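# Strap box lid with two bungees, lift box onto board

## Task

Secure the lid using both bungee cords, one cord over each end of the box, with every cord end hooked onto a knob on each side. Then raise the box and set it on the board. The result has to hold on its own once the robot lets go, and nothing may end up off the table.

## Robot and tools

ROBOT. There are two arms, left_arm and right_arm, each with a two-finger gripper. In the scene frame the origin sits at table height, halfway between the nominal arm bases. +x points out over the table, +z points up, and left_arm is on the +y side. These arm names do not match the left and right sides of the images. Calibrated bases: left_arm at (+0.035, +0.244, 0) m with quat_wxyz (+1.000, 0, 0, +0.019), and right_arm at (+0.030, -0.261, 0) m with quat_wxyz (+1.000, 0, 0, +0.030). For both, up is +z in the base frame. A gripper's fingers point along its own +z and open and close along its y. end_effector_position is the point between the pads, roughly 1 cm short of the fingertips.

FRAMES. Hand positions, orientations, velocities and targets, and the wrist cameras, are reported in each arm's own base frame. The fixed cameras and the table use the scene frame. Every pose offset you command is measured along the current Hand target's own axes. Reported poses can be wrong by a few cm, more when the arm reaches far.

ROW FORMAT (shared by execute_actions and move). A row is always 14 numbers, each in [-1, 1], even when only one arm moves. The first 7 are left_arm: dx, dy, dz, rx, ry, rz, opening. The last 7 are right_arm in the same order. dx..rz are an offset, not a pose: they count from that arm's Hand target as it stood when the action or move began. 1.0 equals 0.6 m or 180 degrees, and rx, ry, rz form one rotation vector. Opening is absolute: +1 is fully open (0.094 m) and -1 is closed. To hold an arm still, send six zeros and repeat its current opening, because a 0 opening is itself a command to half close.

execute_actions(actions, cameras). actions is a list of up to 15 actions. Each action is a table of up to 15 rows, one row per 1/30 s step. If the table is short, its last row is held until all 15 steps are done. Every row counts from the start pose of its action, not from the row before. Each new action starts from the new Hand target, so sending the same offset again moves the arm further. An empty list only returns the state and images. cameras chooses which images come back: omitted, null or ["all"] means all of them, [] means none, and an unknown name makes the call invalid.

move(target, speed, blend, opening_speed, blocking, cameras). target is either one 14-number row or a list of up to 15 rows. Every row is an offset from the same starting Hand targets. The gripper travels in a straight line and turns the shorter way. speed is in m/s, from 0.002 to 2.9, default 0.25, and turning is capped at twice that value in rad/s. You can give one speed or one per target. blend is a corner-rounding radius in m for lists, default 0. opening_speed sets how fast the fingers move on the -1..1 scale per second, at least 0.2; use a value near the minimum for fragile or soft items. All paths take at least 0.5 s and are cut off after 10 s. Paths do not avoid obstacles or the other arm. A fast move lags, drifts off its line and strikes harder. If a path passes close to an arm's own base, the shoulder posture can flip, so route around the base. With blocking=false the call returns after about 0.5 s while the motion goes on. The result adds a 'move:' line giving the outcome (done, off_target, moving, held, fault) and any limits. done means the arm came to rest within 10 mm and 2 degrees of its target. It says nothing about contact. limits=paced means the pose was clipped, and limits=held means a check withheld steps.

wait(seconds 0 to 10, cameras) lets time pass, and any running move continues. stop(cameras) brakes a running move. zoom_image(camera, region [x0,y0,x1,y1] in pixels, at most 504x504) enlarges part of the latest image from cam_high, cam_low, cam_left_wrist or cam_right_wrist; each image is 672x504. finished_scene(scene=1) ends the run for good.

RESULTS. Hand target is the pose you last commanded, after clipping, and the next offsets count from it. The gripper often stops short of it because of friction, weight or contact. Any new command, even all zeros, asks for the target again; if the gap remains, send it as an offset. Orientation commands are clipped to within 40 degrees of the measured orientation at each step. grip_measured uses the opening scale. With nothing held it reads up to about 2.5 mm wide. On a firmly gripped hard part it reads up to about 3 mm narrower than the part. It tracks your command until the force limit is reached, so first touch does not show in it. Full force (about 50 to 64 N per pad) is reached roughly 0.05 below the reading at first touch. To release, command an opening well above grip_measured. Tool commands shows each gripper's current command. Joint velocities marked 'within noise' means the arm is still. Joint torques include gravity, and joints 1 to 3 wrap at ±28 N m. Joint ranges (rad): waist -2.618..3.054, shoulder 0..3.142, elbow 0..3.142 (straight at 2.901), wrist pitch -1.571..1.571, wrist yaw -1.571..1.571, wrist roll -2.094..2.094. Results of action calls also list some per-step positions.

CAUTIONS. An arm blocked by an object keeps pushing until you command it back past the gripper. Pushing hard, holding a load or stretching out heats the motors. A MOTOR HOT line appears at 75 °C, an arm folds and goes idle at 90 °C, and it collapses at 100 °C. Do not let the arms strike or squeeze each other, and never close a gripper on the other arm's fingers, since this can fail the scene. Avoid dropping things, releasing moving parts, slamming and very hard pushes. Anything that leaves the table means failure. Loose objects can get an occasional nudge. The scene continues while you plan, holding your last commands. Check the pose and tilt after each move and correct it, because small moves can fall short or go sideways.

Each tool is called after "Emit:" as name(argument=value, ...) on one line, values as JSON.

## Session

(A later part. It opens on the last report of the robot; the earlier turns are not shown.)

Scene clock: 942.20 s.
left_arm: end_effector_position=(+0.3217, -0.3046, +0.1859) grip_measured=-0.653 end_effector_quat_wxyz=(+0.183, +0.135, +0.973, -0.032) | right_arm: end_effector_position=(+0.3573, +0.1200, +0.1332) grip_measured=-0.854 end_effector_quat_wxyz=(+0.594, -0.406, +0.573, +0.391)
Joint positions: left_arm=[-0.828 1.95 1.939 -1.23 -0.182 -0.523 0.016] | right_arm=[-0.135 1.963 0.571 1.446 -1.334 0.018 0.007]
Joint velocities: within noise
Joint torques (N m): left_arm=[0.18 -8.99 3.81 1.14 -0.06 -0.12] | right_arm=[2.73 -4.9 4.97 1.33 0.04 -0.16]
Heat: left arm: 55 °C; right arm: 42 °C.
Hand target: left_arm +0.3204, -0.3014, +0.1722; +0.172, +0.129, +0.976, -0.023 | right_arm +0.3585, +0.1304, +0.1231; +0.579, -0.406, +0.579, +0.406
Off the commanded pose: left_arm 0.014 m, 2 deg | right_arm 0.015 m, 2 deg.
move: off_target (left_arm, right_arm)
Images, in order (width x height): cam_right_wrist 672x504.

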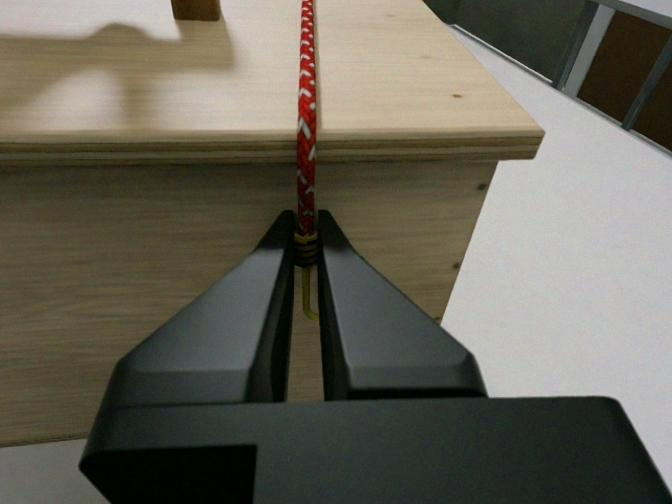

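Emit:
move(target=[0, 0, 0, 0, 0, 0, -0.85, 0.0233, 0, 0, 0, 0, 0, -0.95], speed=0.05, cameras=["cam_right_wrist"])

Emit:
zoom_image(camera="cam_right_wrist", region=[230, 180, 430, 360])

Scene clock: 944.73 s.
left_arm: end_effector_position=(+0.3219, -0.3045, +0.1859) grip_measured=-0.653 end_effector_quat_wxyz=(+0.184, +0.134, +0.973, -0.032) | right_arm: end_effector_position=(+0.3596, +0.1201, +0.1291) grip_measured=-0.854 end_effector_quat_wxyz=(+0.594, -0.413, +0.569, +0.391)
Joint positions: left_arm=[-0.828 1.95 1.939 -1.23 -0.183 -0.525 0.016] | right_arm=[-0.135 1.991 0.588 1.457 -1.345 0.007 0.007]
Joint velocities: within noise
Joint torques (N m): left_arm=[0.17 -8.99 3.81 1.13 -0.05 -0.1] | right_arm=[2.63 -2.04 3.23 1.71 0.14 -0.22]
Heat: left arm: 55 °C; right arm: 41 °C.
Hand target: left_arm +0.3205, -0.3014, +0.1722; +0.172, +0.129, +0.976, -0.023 | right_arm +0.3585, +0.1304, +0.1090; +0.579, -0.406, +0.579, +0.406
Off the commanded pose: left_arm 0.014 m, 2 deg | right_arm 0.023 m, 3 deg.
move: off_target (left_arm, right_arm)
Images, in order (width x height): cam_right_wrist 672x504.

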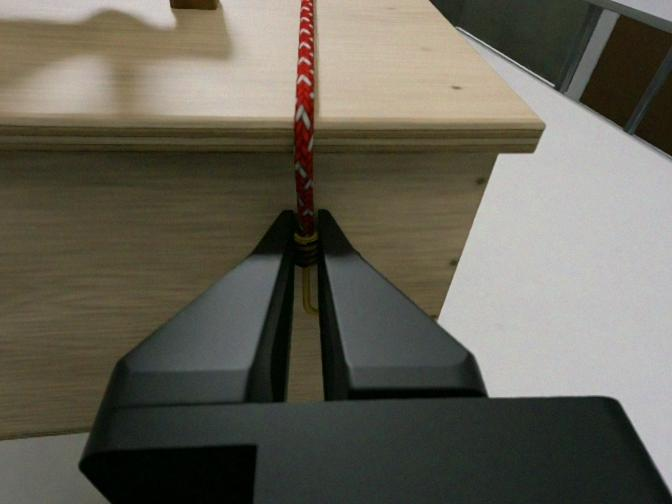

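Scaled by 2.520.

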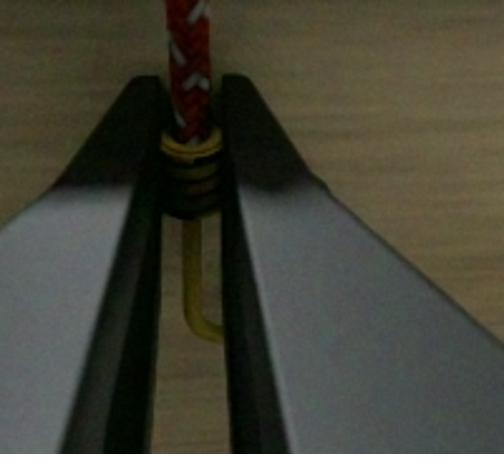

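Emit:
move(target=[0, 0, 0, 0, 0, 0, -0.85, 0.001, -0.0167, 0.0028, 0, 0, 0, -0.95], speed=0.04, cameras=["cam_right_wrist"])

Emit:
zoom_image(camera="cam_right_wrist", region=[250, 210, 370, 330])

Scene clock: 947.27 s.
left_arm: end_effector_position=(+0.3223, -0.3041, +0.1860) grip_measured=-0.653 end_effector_quat_wxyz=(+0.185, +0.130, +0.974, -0.031) | right_arm: end_effector_position=(+0.3631, +0.1219, +0.1291) grip_measured=-0.854 end_effector_quat_wxyz=(+0.592, -0.425, +0.559, +0.396)
Joint positions: left_arm=[-0.828 1.95 1.939 -1.23 -0.187 -0.533 0.016] | right_arm=[-0.131 2.013 0.623 1.456 -1.371 0.004 0.007]
Joint velocities: within noise
Joint torques (N m): left_arm=[0.17 -8.99 3.79 1.14 -0.01 0] | right_arm=[2.11 -2.26 3.81 1.49 0.36 -0.18]
Heat: left arm: 55 °C; right arm: 41 °C.
Hand target: left_arm +0.3205, -0.3014, +0.1722; +0.172, +0.129, +0.976, -0.023 | right_arm +0.3685, +0.1286, +0.1084; +0.579, -0.405, +0.579, +0.406
Off the commanded pose: left_arm 0.014 m, 2 deg | right_arm 0.022 m, 4 deg.
move: off_target (left_arm, right_arm)
Images, in order (width x height): cam_right_wrist 672x504.

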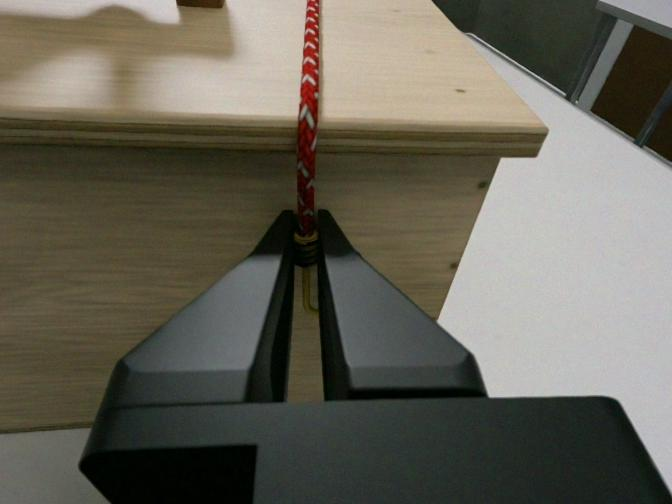

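Scaled by 4.200.

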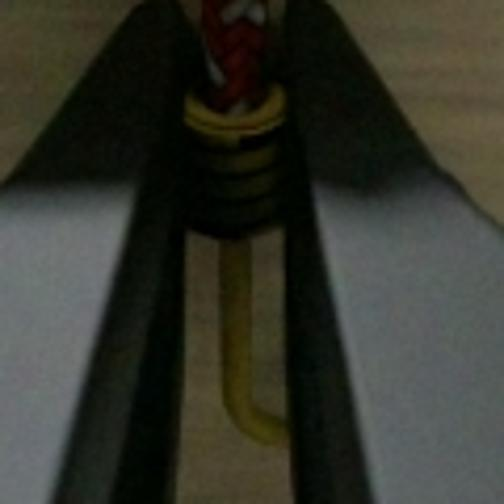

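Emit:
move(target=[0, 0, 0, 0, 0, 0, -0.85, 0.002, -0.0117, 0.0005, 0, 0, 0, -0.95], speed=0.04, cameras=["cam_right_wrist"])

Emit:
zoom_image(camera="cam_right_wrist", region=[250, 210, 370, 330])

Scene clock: 950.43 s.
left_arm: end_effector_position=(+0.3227, -0.3037, +0.1856) grip_measured=-0.653 end_effector_quat_wxyz=(+0.185, +0.126, +0.974, -0.030) | right_arm: end_effector_position=(+0.3649, +0.1227, +0.1291) grip_measured=-0.854 end_effector_quat_wxyz=(+0.589, -0.435, +0.551, +0.400)
Joint positions: left_arm=[-0.828 1.95 1.937 -1.229 -0.19 -0.539 0.016] | right_arm=[-0.131 2.029 0.649 1.456 -1.395 0.004 0.007]
Joint velocities: within noise
Joint torques (N m): left_arm=[0.18 -9.01 3.95 1.12 0.02 0.08] | right_arm=[1.63 -2.21 4.14 1.37 0.61 -0.17]
Heat: left arm: 55 °C; right arm: 41 °C.
Hand target: left_arm +0.3205, -0.3014, +0.1722; +0.172, +0.129, +0.976, -0.023 | right_arm +0.3752, +0.1264, +0.1072; +0.579, -0.405, +0.579, +0.406
Off the commanded pose: left_arm 0.014 m, 2 deg | right_arm 0.025 m, 5 deg.
move: off_target (left_arm, right_arm)
Images, in order (width x height): cam_right_wrist 672x504.

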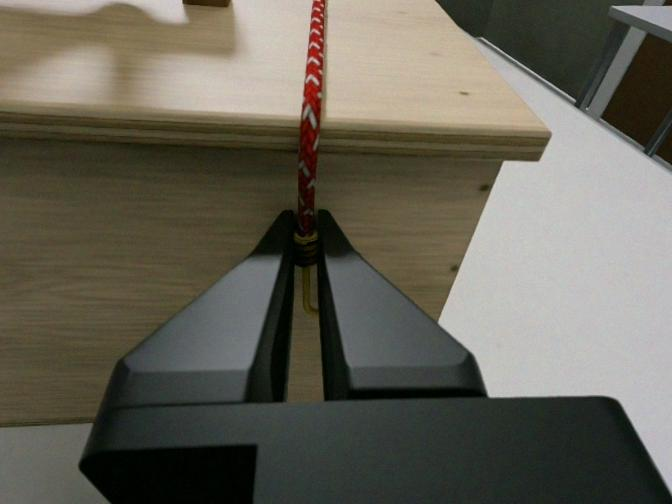

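Scaled by 4.200.

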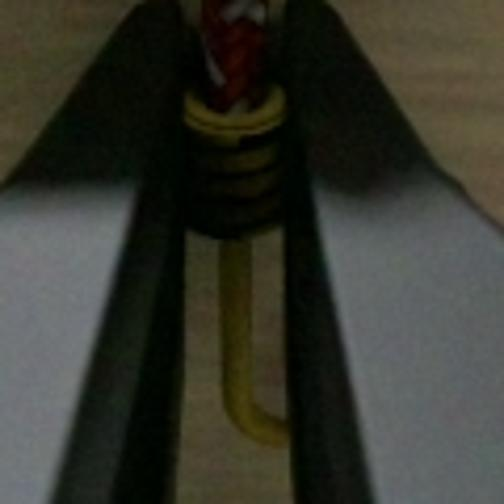

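Emit:
move(target=[0, 0, 0, 0, 0, 0, -0.85, -0.005, -0.0137, -0.004, 0, 0, 0.02, -0.95], speed=0.04, cameras=["cam_right_wrist"])

Emit:
zoom_image(camera="cam_right_wrist", region=[250, 210, 370, 330])

Scene clock: 971.83 s.
left_arm: end_effector_position=(+0.3229, -0.3035, +0.1857) grip_measured=-0.653 end_effector_quat_wxyz=(+0.186, +0.125, +0.974, -0.030) | right_arm: end_effector_position=(+0.3661, +0.1230, +0.1299) grip_measured=-0.854 end_effector_quat_wxyz=(+0.575, -0.431, +0.555, +0.419)
Joint positions: left_arm=[-0.828 1.95 1.937 -1.229 -0.192 -0.541 0.016] | right_arm=[-0.131 2.04 0.672 1.455 -1.421 0.057 0.007]
Joint velocities: within noise
Joint torques (N m): left_arm=[0.2 -9.01 3.96 1.11 0.04 0.1] | right_arm=[0.57 -2.81 4.82 1.21 0.7 0.04]
Heat: left arm: 55 °C; right arm: 39 °C.
Hand target: left_arm +0.3205, -0.3014, +0.1722; +0.172, +0.129, +0.976, -0.023 | right_arm +0.3821, +0.1214, +0.1102; +0.566, -0.387, +0.592, +0.424
Off the commanded pose: left_arm 0.014 m, 2 deg | right_arm 0.025 m, 7 deg.
move: off_target (left_arm, right_arm)
Images, in order (width x height): cam_right_wrist 672x504.

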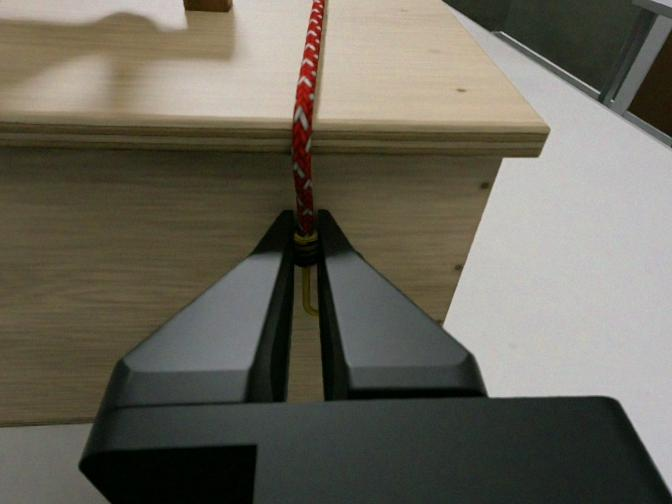

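Scaled by 4.200.

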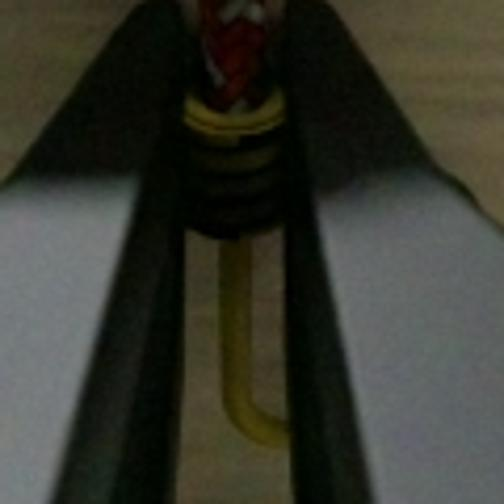

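Emit:
move(target=[0, 0, 0, 0, 0, 0, -0.85, 0.0009, 0.0139, -0.0111, 0, 0, 0, -0.95], speed=0.04, cameras=["cam_right_wrist"])

Emit:
zoom_image(camera="cam_right_wrist", region=[230, 180, 430, 360])

Scene clock: 981.17 s.
left_arm: end_effector_position=(+0.3229, -0.3035, +0.1857) grip_measured=-0.653 end_effector_quat_wxyz=(+0.186, +0.125, +0.974, -0.030) | right_arm: end_effector_position=(+0.3658, +0.1226, +0.1296) grip_measured=-0.854 end_effector_quat_wxyz=(+0.575, -0.430, +0.556, +0.420)
Joint positions: left_arm=[-0.828 1.95 1.937 -1.229 -0.192 -0.541 0.016] | right_arm=[-0.133 2.04 0.671 1.455 -1.422 0.058 0.007]
Joint velocities: within noise
Joint torques (N m): left_arm=[0.17 -9.01 3.95 1.12 0.04 0.1] | right_arm=[-0.34 -4.6 1.72 1.38 0.58 -0.02]
Heat: left arm: 55 °C; right arm: 39 °C.
Hand target: left_arm +0.3205, -0.3014, +0.1722; +0.172, +0.129, +0.976, -0.023 | right_arm +0.3720, +0.1179, +0.1103; +0.566, -0.387, +0.592, +0.423
Off the commanded pose: left_arm 0.014 m, 2 deg | right_arm 0.021 m, 7 deg.
move: off_target (left_arm, right_arm)
Images, in order (width x height): cam_right_wrist 672x504.

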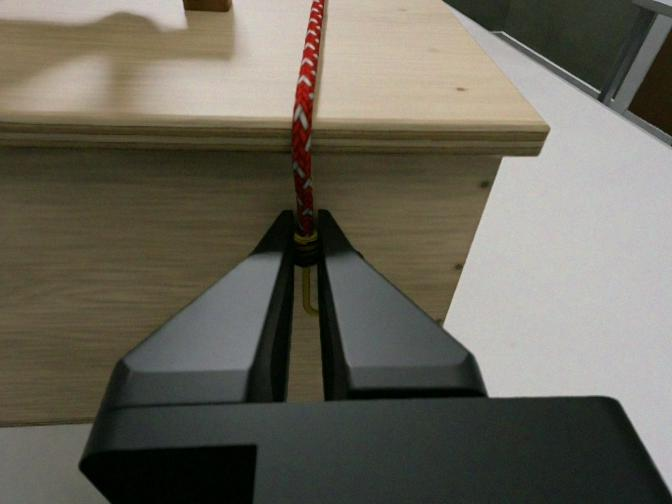

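Scaled by 2.520.

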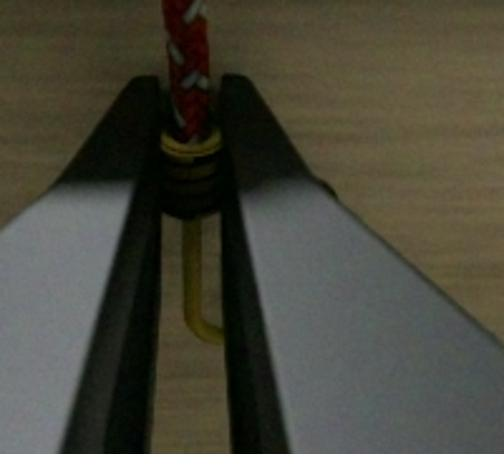

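Emit:
move(target=[0, 0, 0, 0, 0, 0, -0.85, 0.0, 0.0, -0.0133, 0, 0, 0, -0.95], speed=0.04, cameras=["cam_right_wrist"])

Emit:
zoom_image(camera="cam_right_wrist", region=[230, 180, 430, 360])

Scene clock: 983.13 s.
left_arm: end_effector_position=(+0.3229, -0.3035, +0.1857) grip_measured=-0.653 end_effector_quat_wxyz=(+0.186, +0.125, +0.974, -0.030) | right_arm: end_effector_position=(+0.3657, +0.1153, +0.1280) grip_measured=-0.854 end_effector_quat_wxyz=(+0.576, -0.424, +0.561, +0.417)
Joint positions: left_arm=[-0.828 1.95 1.937 -1.229 -0.192 -0.541 0.016] | right_arm=[-0.154 2.04 0.663 1.455 -1.428 0.058 0.007]
Joint velocities: within noise
Joint torques (N m): left_arm=[0.17 -9.01 3.97 1.11 0.04 0.1] | right_arm=[-0.53 -4.86 1.8 1.41 0.4 -0.01]
Heat: left arm: 55 °C; right arm: 39 °C.
Hand target: left_arm +0.3205, -0.3014, +0.1722; +0.172, +0.129, +0.976, -0.023 | right_arm +0.3692, +0.1105, +0.1102; +0.566, -0.387, +0.592, +0.424
Off the commanded pose: left_arm 0.014 m, 2 deg | right_arm 0.019 m, 6 deg.
move: off_target (left_arm, right_arm)
Images, in order (width x height): cam_right_wrist 672x504.

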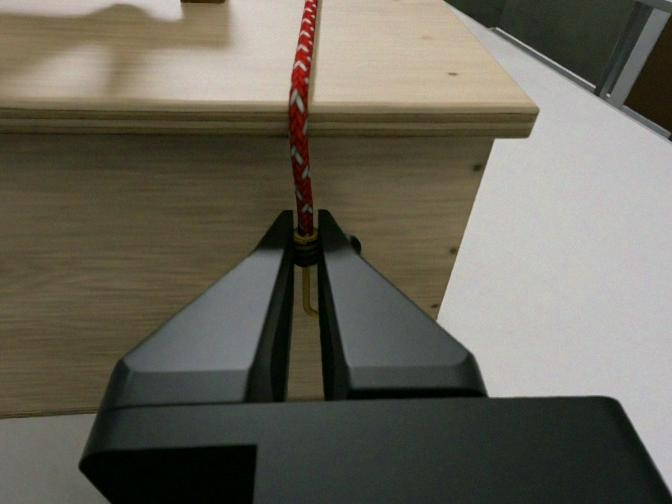

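Scaled by 2.520.

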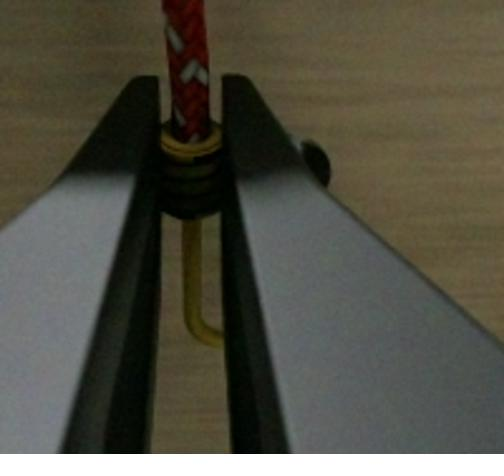

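Emit:
move(target=[0, 0, 0, 0, 0, 0, -0.85, 0.0, -0.0133, 0.001, 0, 0, 0, -0.95], speed=0.04, cameras=["cam_right_wrist"])

Emit:
zoom_image(camera="cam_right_wrist", region=[230, 180, 430, 360])

Scene clock: 985.10 s.
left_arm: end_effector_position=(+0.3229, -0.3035, +0.1857) grip_measured=-0.653 end_effector_quat_wxyz=(+0.186, +0.125, +0.974, -0.030) | right_arm: end_effector_position=(+0.3677, +0.1135, +0.1295) grip_measured=-0.854 end_effector_quat_wxyz=(+0.578, -0.425, +0.560, +0.414)
Joint positions: left_arm=[-0.828 1.95 1.937 -1.229 -0.192 -0.541 0.016] | right_arm=[-0.159 2.04 0.671 1.455 -1.428 0.058 0.007]
Joint velocities: within noise
Joint torques (N m): left_arm=[0.18 -8.99 3.95 1.11 0.04 0.1] | right_arm=[-0.47 -3.21 3.96 1.28 0.38 0.01]
Heat: left arm: 55 °C; right arm: 39 °C.
Hand target: left_arm +0.3205, -0.3014, +0.1722; +0.172, +0.129, +0.976, -0.023 | right_arm +0.3769, +0.1083, +0.1097; +0.566, -0.387, +0.592, +0.424
Off the commanded pose: left_arm 0.014 m, 2 deg | right_arm 0.022 m, 6 deg.
move: off_target (left_arm, right_arm)
Images, in order (width x height): cam_right_wrist 672x504.

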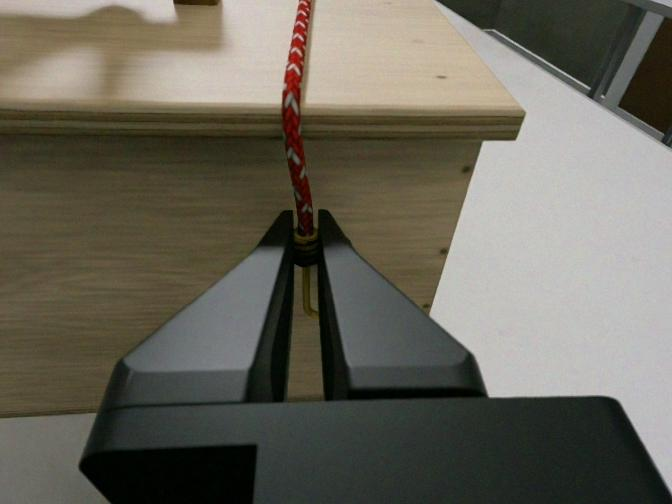

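Scaled by 2.520.

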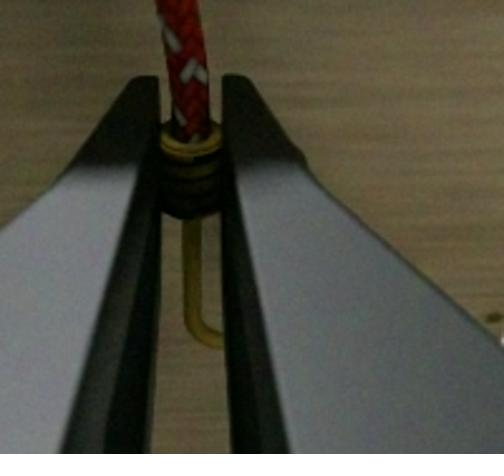

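Emit:
move(target=[0, 0, 0, 0, 0, 0, -0.85, 0.0, -0.0056, 0.0138, 0, 0, 0, -0.95], speed=0.04, cameras=["cam_right_wrist"])

Emit:
zoom_image(camera="cam_right_wrist", region=[255, 215, 365, 325])

Scene clock: 989.70 s.
left_arm: end_effector_position=(+0.3229, -0.3035, +0.1857) grip_measured=-0.653 end_effector_quat_wxyz=(+0.186, +0.125, +0.974, -0.030) | right_arm: end_effector_position=(+0.3723, +0.1144, +0.1302) grip_measured=-0.854 end_effector_quat_wxyz=(+0.581, -0.425, +0.559, +0.411)
Joint positions: left_arm=[-0.828 1.95 1.937 -1.229 -0.192 -0.541 0.016] | right_arm=[-0.153 2.048 0.687 1.455 -1.419 0.058 0.007]
Joint velocities: within noise
Joint torques (N m): left_arm=[0.17 -9.01 3.97 1.12 0.04 0.1] | right_arm=[0.88 -3.12 4.36 1.19 0.51 0.01]
Heat: left arm: 55 °C; right arm: 38 °C.
Hand target: left_arm +0.3205, -0.3014, +0.1722; +0.172, +0.129, +0.976, -0.023 | right_arm +0.3830, +0.1149, +0.1096; +0.566, -0.387, +0.592, +0.423
Off the commanded pose: left_arm 0.014 m, 2 deg | right_arm 0.023 m, 6 deg.
move: off_target (left_arm, right_arm)
Images, in order (width x height): cam_right_wrist 672x504.

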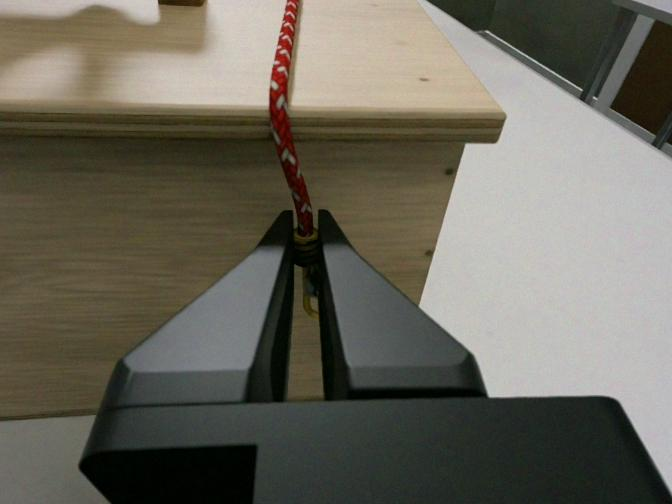

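Scaled by 4.582.

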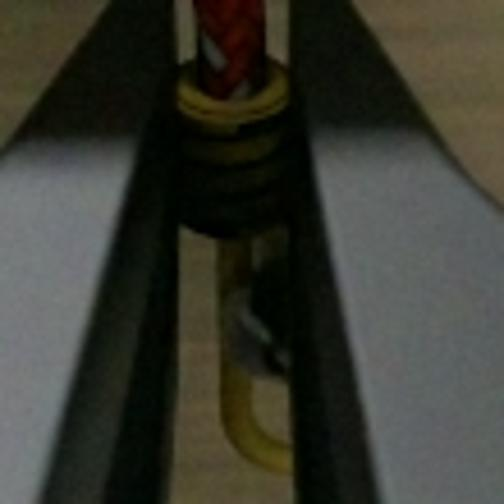

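Emit:
zoom_image(camera="cam_right_wrist", region=[285, 255, 335, 325])

Scaled by 7.200.

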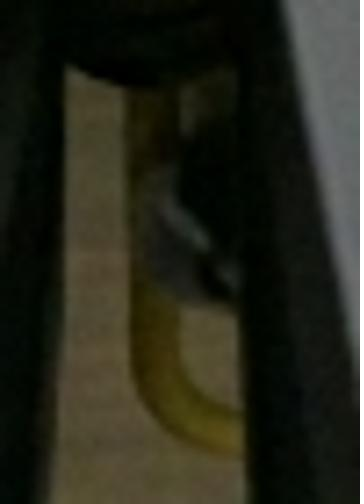

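Emit:
move(target=[0, 0, 0, 0, 0, 0, -0.85, 0.0, 0.0006, 0.0105, 0, 0, 0.02, -0.95], speed=0.04, cameras=["cam_right_wrist"])

Emit:
zoom_image(camera="cam_right_wrist", region=[285, 255, 335, 325])

Scene clock: 996.90 s.
left_arm: end_effector_position=(+0.3229, -0.3035, +0.1857) grip_measured=-0.653 end_effector_quat_wxyz=(+0.186, +0.125, +0.974, -0.030) | right_arm: end_effector_position=(+0.3733, +0.1162, +0.1310) grip_measured=-0.854 end_effector_quat_wxyz=(+0.570, -0.410, +0.570, +0.427)
Joint positions: left_arm=[-0.828 1.95 1.937 -1.229 -0.192 -0.541 0.016] | right_arm=[-0.148 2.048 0.691 1.455 -1.414 0.115 0.007]
Joint velocities: within noise
Joint torques (N m): left_arm=[0.17 -8.98 3.96 1.12 0.04 0.1] | right_arm=[1.91 -3.06 4.29 1.17 0.64 0.04]
Heat: left arm: 55 °C; right arm: 38 °C.
Hand target: left_arm +0.3205, -0.3014, +0.1722; +0.172, +0.129, +0.976, -0.023 | right_arm +0.3847, +0.1210, +0.1096; +0.553, -0.368, +0.604, +0.441
Off the commanded pose: left_arm 0.014 m, 2 deg | right_arm 0.025 m, 7 deg.
move: off_target (left_arm, right_arm)
Images, in order (width x height): cam_right_wrist 672x504.

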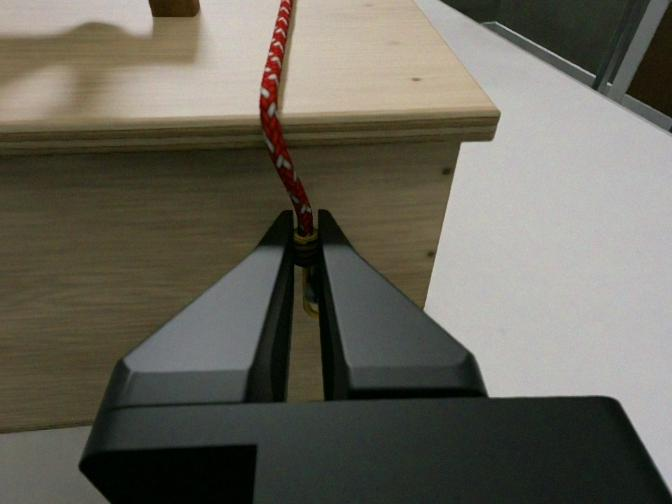

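Scaled by 7.200.

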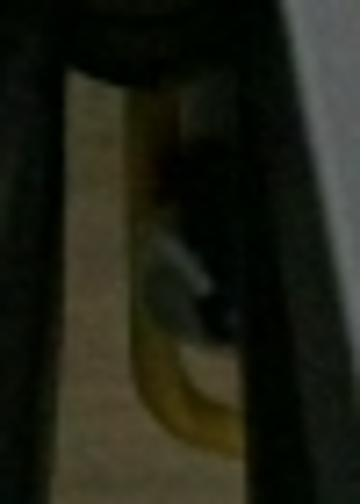

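Emit:
move(target=[0, 0, 0, 0, 0, 0, -0.85, 0.0025, 0.0197, -0.0013, 0, 0, 0, -0.95], speed=0.05, cameras=["cam_right_wrist"])

Emit:
zoom_image(camera="cam_right_wrist", region=[285, 255, 335, 325])

Scene clock: 1000.80 s.
left_arm: end_effector_position=(+0.3229, -0.3035, +0.1857) grip_measured=-0.653 end_effector_quat_wxyz=(+0.186, +0.125, +0.974, -0.030) | right_arm: end_effector_position=(+0.3732, +0.1163, +0.1306) grip_measured=-0.854 end_effector_quat_wxyz=(+0.573, -0.402, +0.575, +0.424)
Joint positions: left_arm=[-0.828 1.95 1.937 -1.229 -0.192 -0.541 0.016] | right_arm=[-0.146 2.042 0.676 1.455 -1.393 0.116 0.007]
Joint velocities: within noise
Joint torques (N m): left_arm=[0.2 -9.02 3.95 1.12 0.04 0.1] | right_arm=[2.29 -4.79 1.37 1.36 0.49 -0.03]
Heat: left arm: 55 °C; right arm: 38 °C.
Hand target: left_arm +0.3205, -0.3014, +0.1722; +0.172, +0.129, +0.976, -0.023 | right_arm +0.3733, +0.1243, +0.1095; +0.553, -0.368, +0.604, +0.441
Off the commanded pose: left_arm 0.014 m, 2 deg | right_arm 0.023 m, 6 deg.
move: off_target (left_arm, right_arm)
Images, in order (width x height): cam_right_wrist 672x504.

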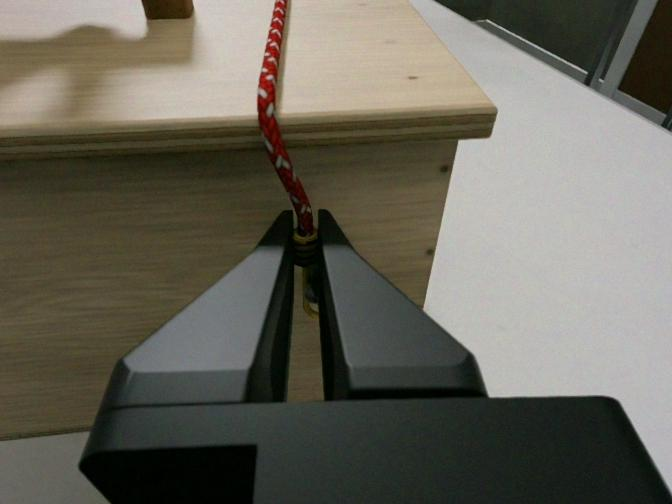

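Scaled by 7.200.

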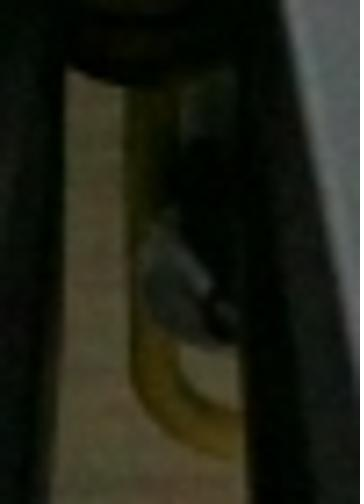

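Emit:
move(target=[0, 0, 0, 0, 0, 0, -0.85, 0.0, 0.0075, 0, 0, 0, 0, -0.95], speed=0.05, cameras=["cam_right_wrist"])

Emit:
zoom_image(camera="cam_right_wrist", region=[285, 255, 335, 325])

Scene clock: 1003.03 s.
left_arm: end_effector_position=(+0.3229, -0.3035, +0.1857) grip_measured=-0.653 end_effector_quat_wxyz=(+0.186, +0.125, +0.974, -0.030) | right_arm: end_effector_position=(+0.3730, +0.1164, +0.1306) grip_measured=-0.854 end_effector_quat_wxyz=(+0.576, -0.394, +0.580, +0.421)
Joint positions: left_arm=[-0.828 1.95 1.937 -1.229 -0.192 -0.541 0.016] | right_arm=[-0.143 2.032 0.66 1.455 -1.371 0.116 0.007]
Joint velocities: within noise
Joint torques (N m): left_arm=[0.18 -8.99 3.97 1.11 0.04 0.1] | right_arm=[2.43 -4.97 1.13 1.42 0.31 -0.03]
Heat: left arm: 55 °C; right arm: 38 °C.
Hand target: left_arm +0.3205, -0.3014, +0.1722; +0.172, +0.129, +0.976, -0.023 | right_arm +0.3690, +0.1259, +0.1101; +0.552, -0.368, +0.604, +0.441
Off the commanded pose: left_arm 0.014 m, 2 deg | right_arm 0.023 m, 5 deg.
move: off_target (left_arm, right_arm)
Images, in order (width x height): cam_right_wrist 672x504.

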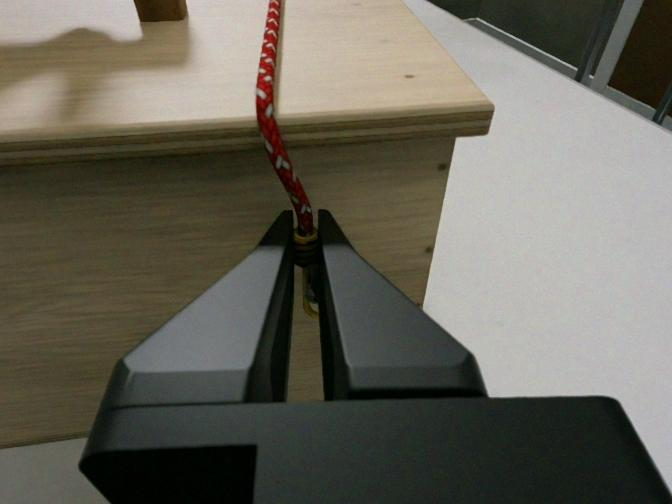

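Scaled by 7.200.

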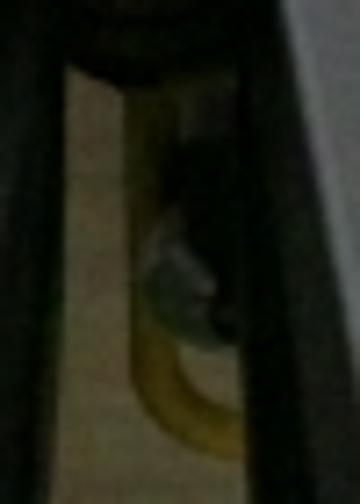

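Emit:
move(target=[0, 0, 0, 0, 0, 0, -0.85, -0.0266, 0.0, -0.005, 0, 0, 0, -0.95], speed=0.05, cameras=["cam_right_wrist"])

Emit:
zoom_image(camera="cam_right_wrist", region=[285, 255, 335, 325])

Scene clock: 1006.83 s.
left_arm: end_effector_position=(+0.3229, -0.3035, +0.1857) grip_measured=-0.653 end_effector_quat_wxyz=(+0.186, +0.125, +0.974, -0.030) | right_arm: end_effector_position=(+0.3724, +0.1187, +0.1332) grip_measured=-0.854 end_effector_quat_wxyz=(+0.571, -0.390, +0.582, +0.427)
Joint positions: left_arm=[-0.828 1.95 1.937 -1.229 -0.192 -0.541 0.016] | right_arm=[-0.137 2.024 0.66 1.453 -1.369 0.139 0.007]
Joint velocities: within noise
Joint torques (N m): left_arm=[0.18 -8.98 3.97 1.11 0.04 0.1] | right_arm=[1.13 -8.91 2.11 1.18 0.2 0.1]
Heat: left arm: 55 °C; right arm: 38 °C.
Hand target: left_arm +0.3205, -0.3014, +0.1722; +0.172, +0.129, +0.976, -0.023 | right_arm +0.3700, +0.1223, +0.1260; +0.553, -0.368, +0.604, +0.441
Off the commanded pose: left_arm 0.014 m, 2 deg | right_arm 0.009 m, 4 deg.
move: off_target (left_arm, right_arm)
Images, in order (width x height): cam_right_wrist 672x504.

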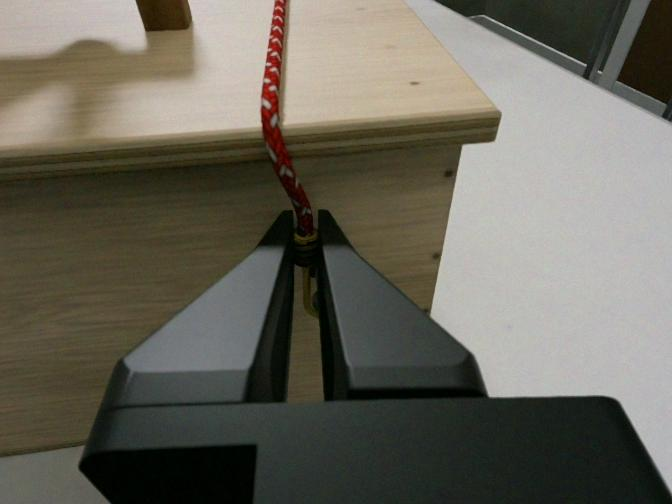

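Scaled by 7.200.

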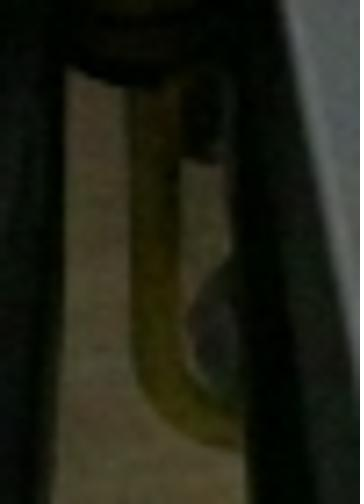

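Emit:
move(target=[0, 0, 0, 0, 0, 0, -0.85, 0.0, 0.0, 0.0, 0, 0, -0.022, -0.95], speed=0.05, cameras=["cam_right_wrist"])

Emit:
zoom_image(camera="cam_right_wrist", region=[285, 255, 335, 325])

Scene clock: 1010.40 s.
left_arm: end_effector_position=(+0.3229, -0.3035, +0.1857) grip_measured=-0.653 end_effector_quat_wxyz=(+0.186, +0.125, +0.974, -0.030) | right_arm: end_effector_position=(+0.3724, +0.1187, +0.1330) grip_measured=-0.854 end_effector_quat_wxyz=(+0.580, -0.403, +0.573, +0.415)
Joint positions: left_arm=[-0.828 1.95 1.937 -1.229 -0.192 -0.541 0.016] | right_arm=[-0.137 2.024 0.66 1.451 -1.369 0.094 0.007]
Joint velocities: within noise
Joint torques (N m): left_arm=[0.18 -9.01 3.96 1.12 0.04 0.1] | right_arm=[1.11 -9.05 2.14 1.15 0.2 -0.16]
Heat: left arm: 55 °C; right arm: 38 °C.
Hand target: left_arm +0.3205, -0.3014, +0.1722; +0.172, +0.129, +0.976, -0.023 | right_arm +0.3700, +0.1223, +0.1259; +0.567, -0.389, +0.591, +0.422
Off the commanded pose: left_arm 0.014 m, 2 deg | right_arm 0.008 m, 3 deg.
move: off_target (left_arm, right_arm)
Images, in order (width x height): cam_right_wrist 672x504.

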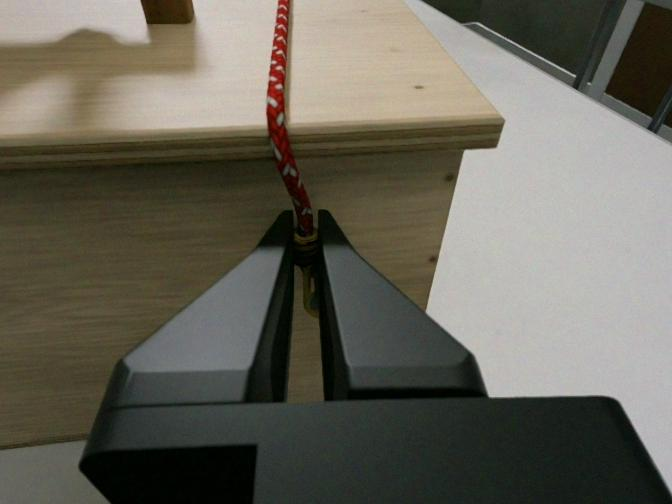

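Scaled by 7.200.

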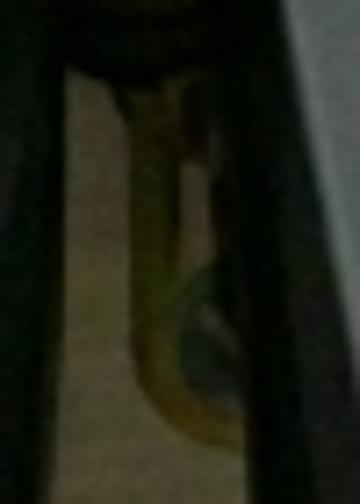

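Emit:
move(target=[0, 0, 0, 0, 0, 0, -0.85, -0.010, 0.0, 0.0, 0, 0, 0, -0.95], speed=0.04, cameras=["cam_right_wrist"])

Emit:
zoom_image(camera="cam_right_wrist", region=[285, 255, 335, 325])

Scene clock: 1013.47 s.
left_arm: end_effector_position=(+0.3229, -0.3035, +0.1857) grip_measured=-0.653 end_effector_quat_wxyz=(+0.186, +0.125, +0.974, -0.030) | right_arm: end_effector_position=(+0.3722, +0.1187, +0.1373) grip_measured=-0.854 end_effector_quat_wxyz=(+0.581, -0.403, +0.573, +0.414)
Joint positions: left_arm=[-0.828 1.95 1.937 -1.229 -0.192 -0.541 0.016] | right_arm=[-0.137 2.004 0.66 1.431 -1.369 0.093 0.007]
Joint velocities: within noise
Joint torques (N m): left_arm=[0.17 -9.02 3.95 1.11 0.03 0.1] | right_arm=[1.13 -9.29 2.5 1.16 0.19 -0.12]
Heat: left arm: 55 °C; right arm: 38 °C.
Hand target: left_arm +0.3205, -0.3014, +0.1722; +0.172, +0.129, +0.976, -0.023 | right_arm +0.3703, +0.1222, +0.1319; +0.567, -0.389, +0.591, +0.422
Off the commanded pose: left_arm 0.014 m, 2 deg | right_arm 0.007 m, 3 deg.
move: off_target (left_arm, right_arm)
Images, in order (width x height): cam_right_wrist 672x504.

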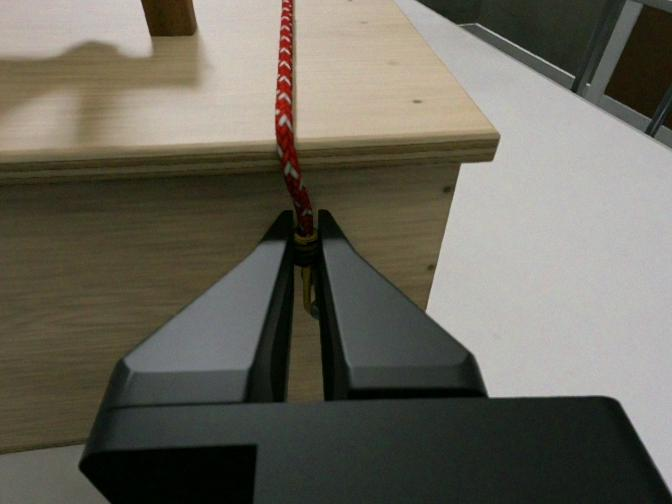

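Scaled by 7.200.

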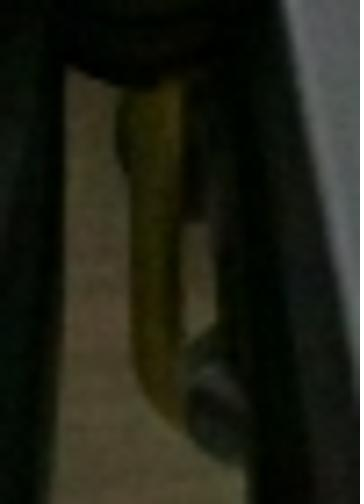

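Emit:
move(target=[0, 0, 0, 0, 0, 0, -0.85, -0.008, 0.0, 0.0, 0, 0, 0, -0.95], speed=0.04, cameras=["cam_right_wrist"])

Emit:
zoom_image(camera="cam_right_wrist", region=[285, 255, 335, 325])

Scene clock: 1015.73 s.
left_arm: end_effector_position=(+0.3229, -0.3035, +0.1857) grip_measured=-0.653 end_effector_quat_wxyz=(+0.186, +0.125, +0.974, -0.030) | right_arm: end_effector_position=(+0.3721, +0.1187, +0.1405) grip_measured=-0.854 end_effector_quat_wxyz=(+0.578, -0.401, +0.576, +0.416)
Joint positions: left_arm=[-0.828 1.95 1.937 -1.229 -0.192 -0.541 0.016] | right_arm=[-0.137 1.986 0.66 1.404 -1.368 0.093 0.007]
Joint velocities: within noise
Joint torques (N m): left_arm=[0.18 -9.01 3.93 1.12 0.04 0.1] | right_arm=[1.1 -9.54 2.84 1.21 0.18 -0.13]
Heat: left arm: 55 °C; right arm: 38 °C.
Hand target: left_arm +0.3205, -0.3014, +0.1722; +0.172, +0.129, +0.976, -0.023 | right_arm +0.3705, +0.1221, +0.1368; +0.568, -0.389, +0.590, +0.422
Off the commanded pose: left_arm 0.014 m, 2 deg | right_arm 0.005 m, 3 deg.
move: off_target (left_arm, right_arm)
Images, in order (width x height): cam_right_wrist 672x504.

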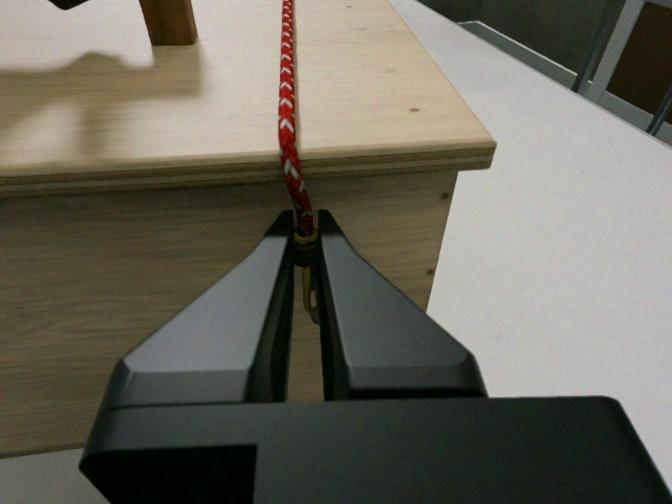

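Scaled by 7.200.

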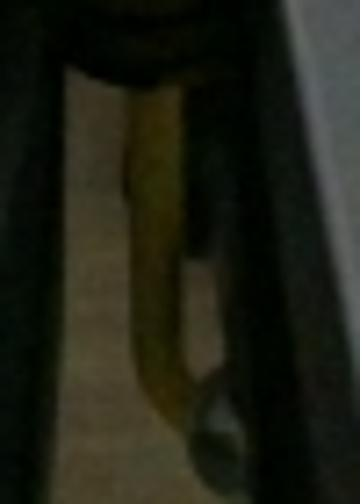

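Emit:
move(target=[0, 0, 0, 0, 0, 0, -0.85, -0.009, 0.0, 0.0, 0, 0, 0, -0.95], speed=0.04, cameras=["cam_right_wrist"])

Emit:
zoom_image(camera="cam_right_wrist", region=[285, 255, 345, 335])

Scene clock: 1018.10 s.
left_arm: end_effector_position=(+0.3229, -0.3035, +0.1857) grip_measured=-0.653 end_effector_quat_wxyz=(+0.186, +0.125, +0.974, -0.030) | right_arm: end_effector_position=(+0.3720, +0.1187, +0.1435) grip_measured=-0.854 end_effector_quat_wxyz=(+0.574, -0.396, +0.581, +0.420)
Joint positions: left_arm=[-0.828 1.95 1.937 -1.229 -0.192 -0.541 0.016] | right_arm=[-0.137 1.963 0.66 1.362 -1.367 0.093 0.007]
Joint velocities: within noise
Joint torques (N m): left_arm=[0.17 -9.01 3.95 1.1 0.05 0.1] | right_arm=[1.11 -9.7 3.32 1.29 0.16 -0.19]
Heat: left arm: 55 °C; right arm: 37 °C.
Hand target: left_arm +0.3205, -0.3014, +0.1722; +0.172, +0.129, +0.976, -0.023 | right_arm +0.3708, +0.1220, +0.1421; +0.567, -0.389, +0.591, +0.422
Off the commanded pose: left_arm 0.014 m, 2 deg | right_arm 0.004 m, 1 deg.
move: off_target (left_arm)
Images, in order (width x height): cam_right_wrist 672x504.

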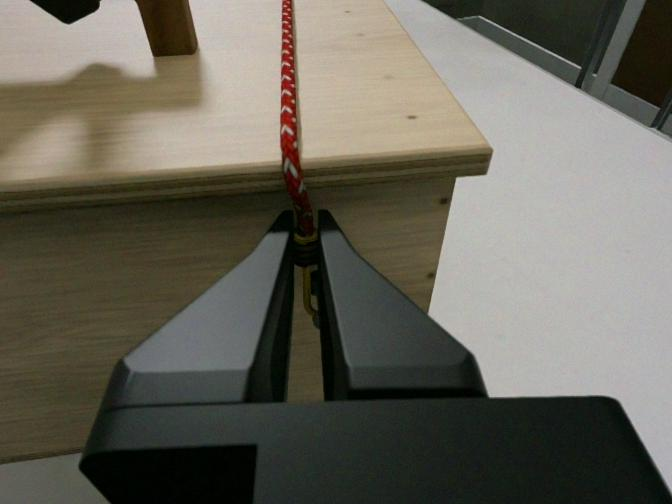

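Scaled by 6.300.

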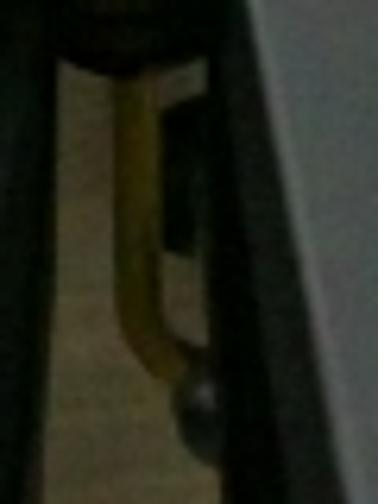

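Emit:
zoom_image(camera="cam_right_wrist", region=[290, 258, 330, 334])

Scaled by 6.632.

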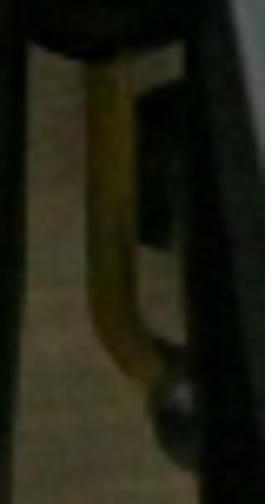

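Emit:
move(target=[0, 0, 0, 0, 0, 0, -0.85, -0.003, 0.0, 0.0, 0, 0, 0, -0.95], speed=0.04, cameras=["cam_right_wrist"])

Emit:
zoom_image(camera="cam_right_wrist", region=[290, 258, 330, 334])

Scene clock: 1023.30 s.
left_arm: end_effector_position=(+0.3229, -0.3035, +0.1857) grip_measured=-0.653 end_effector_quat_wxyz=(+0.186, +0.125, +0.974, -0.030) | right_arm: end_effector_position=(+0.3719, +0.1187, +0.1440) grip_measured=-0.854 end_effector_quat_wxyz=(+0.572, -0.394, +0.583, +0.422)
Joint positions: left_arm=[-0.828 1.95 1.937 -1.229 -0.192 -0.541 0.016] | right_arm=[-0.137 1.956 0.66 1.344 -1.366 0.089 0.007]
Joint velocities: within noise
Joint torques (N m): left_arm=[0.2 -9.02 3.96 1.12 0.04 0.1] | right_arm=[1.1 -9.83 3.52 1.29 0.15 -0.23]
Heat: left arm: 55 °C; right arm: 37 °C.
Hand target: left_arm +0.3205, -0.3014, +0.1722; +0.172, +0.129, +0.976, -0.023 | right_arm +0.3709, +0.1220, +0.1439; +0.567, -0.389, +0.591, +0.422
Off the commanded pose: left_arm 0.014 m, 2 deg | right_arm 0.003 m, 1 deg.
move: off_target (left_arm)
Images, in order (width x height): cam_right_wrist 672x504.

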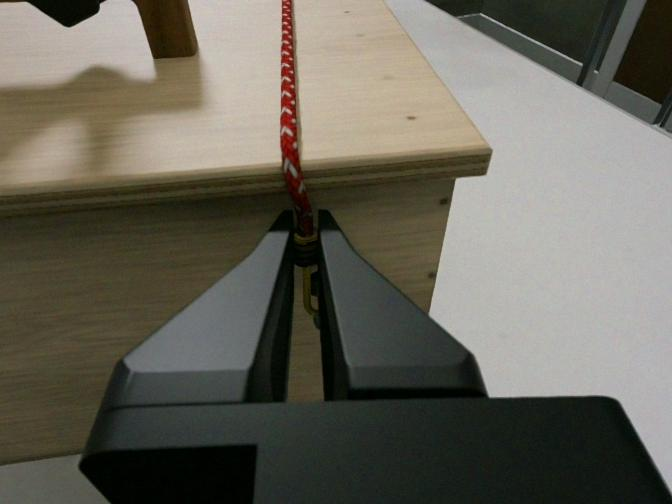

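Scaled by 6.632.

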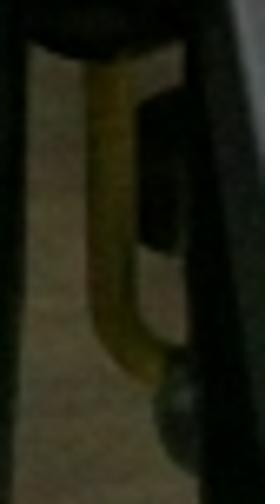

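Emit:
move(target=[0, 0, 0, 0, 0, 0, -0.85, 0, 0.0, 0.0, 0, 0, 0, -0.7], speed=0.04, opening_speed=0.25, cameras=["cam_right_wrist", "cam_high"])

Emit:
zoom_image(camera="cam_right_wrist", region=[250, 180, 370, 340])

Scene clock: 1025.50 s.
left_arm: end_effector_position=(+0.3229, -0.3035, +0.1857) grip_measured=-0.653 end_effector_quat_wxyz=(+0.186, +0.125, +0.974, -0.030) | right_arm: end_effector_position=(+0.3731, +0.1194, +0.1378) grip_measured=-0.703 end_effector_quat_wxyz=(+0.560, -0.381, +0.596, +0.430)
Joint positions: left_arm=[-0.828 1.95 1.937 -1.229 -0.192 -0.541 0.016] | right_arm=[-0.133 1.955 0.66 1.286 -1.358 0.078 0.014]
Joint velocities: within noise
Joint torques (N m): left_arm=[0.21 -9.02 3.95 1.12 0.04 0.1] | right_arm=[0.84 -10.51 3.63 1.75 0.05 -0.26]
Heat: left arm: 55 °C; right arm: 37 °C.
Hand target: left_arm +0.3205, -0.3014, +0.1722; +0.172, +0.129, +0.976, -0.023 | right_arm +0.3710, +0.1219, +0.1440; +0.568, -0.389, +0.591, +0.422
Off the commanded pose: left_arm 0.014 m, 2 deg | right_arm 0.007 m, 2 deg.
move: off_target (left_arm)
Images, in order (width x height): cam_high 672x504, cam_right_wrist 672x504.

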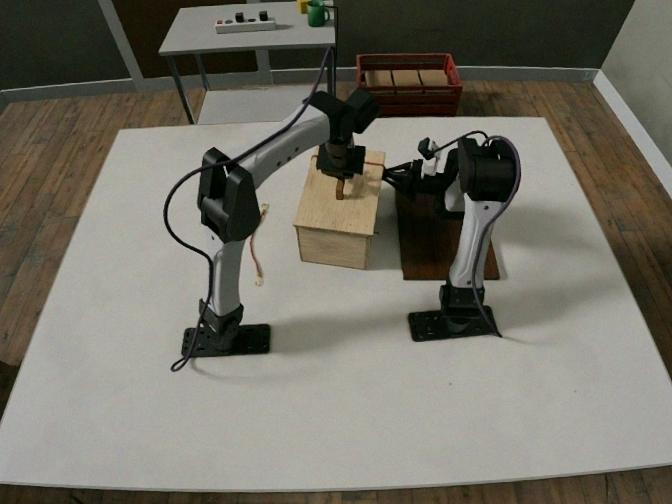

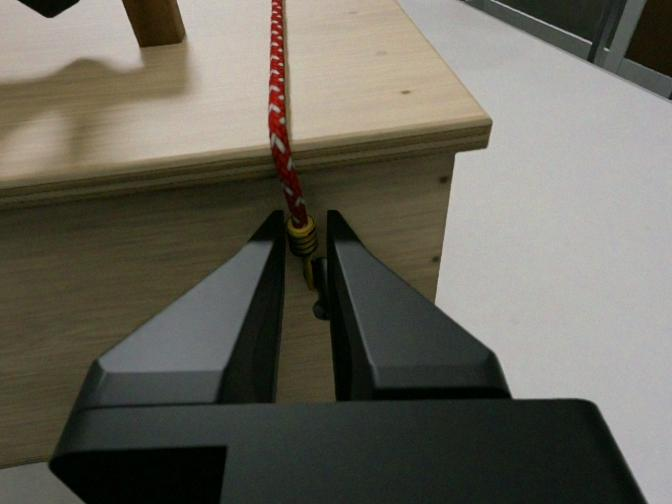

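Scaled by 3.150.

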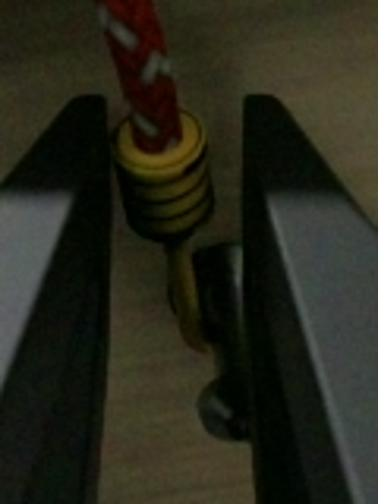

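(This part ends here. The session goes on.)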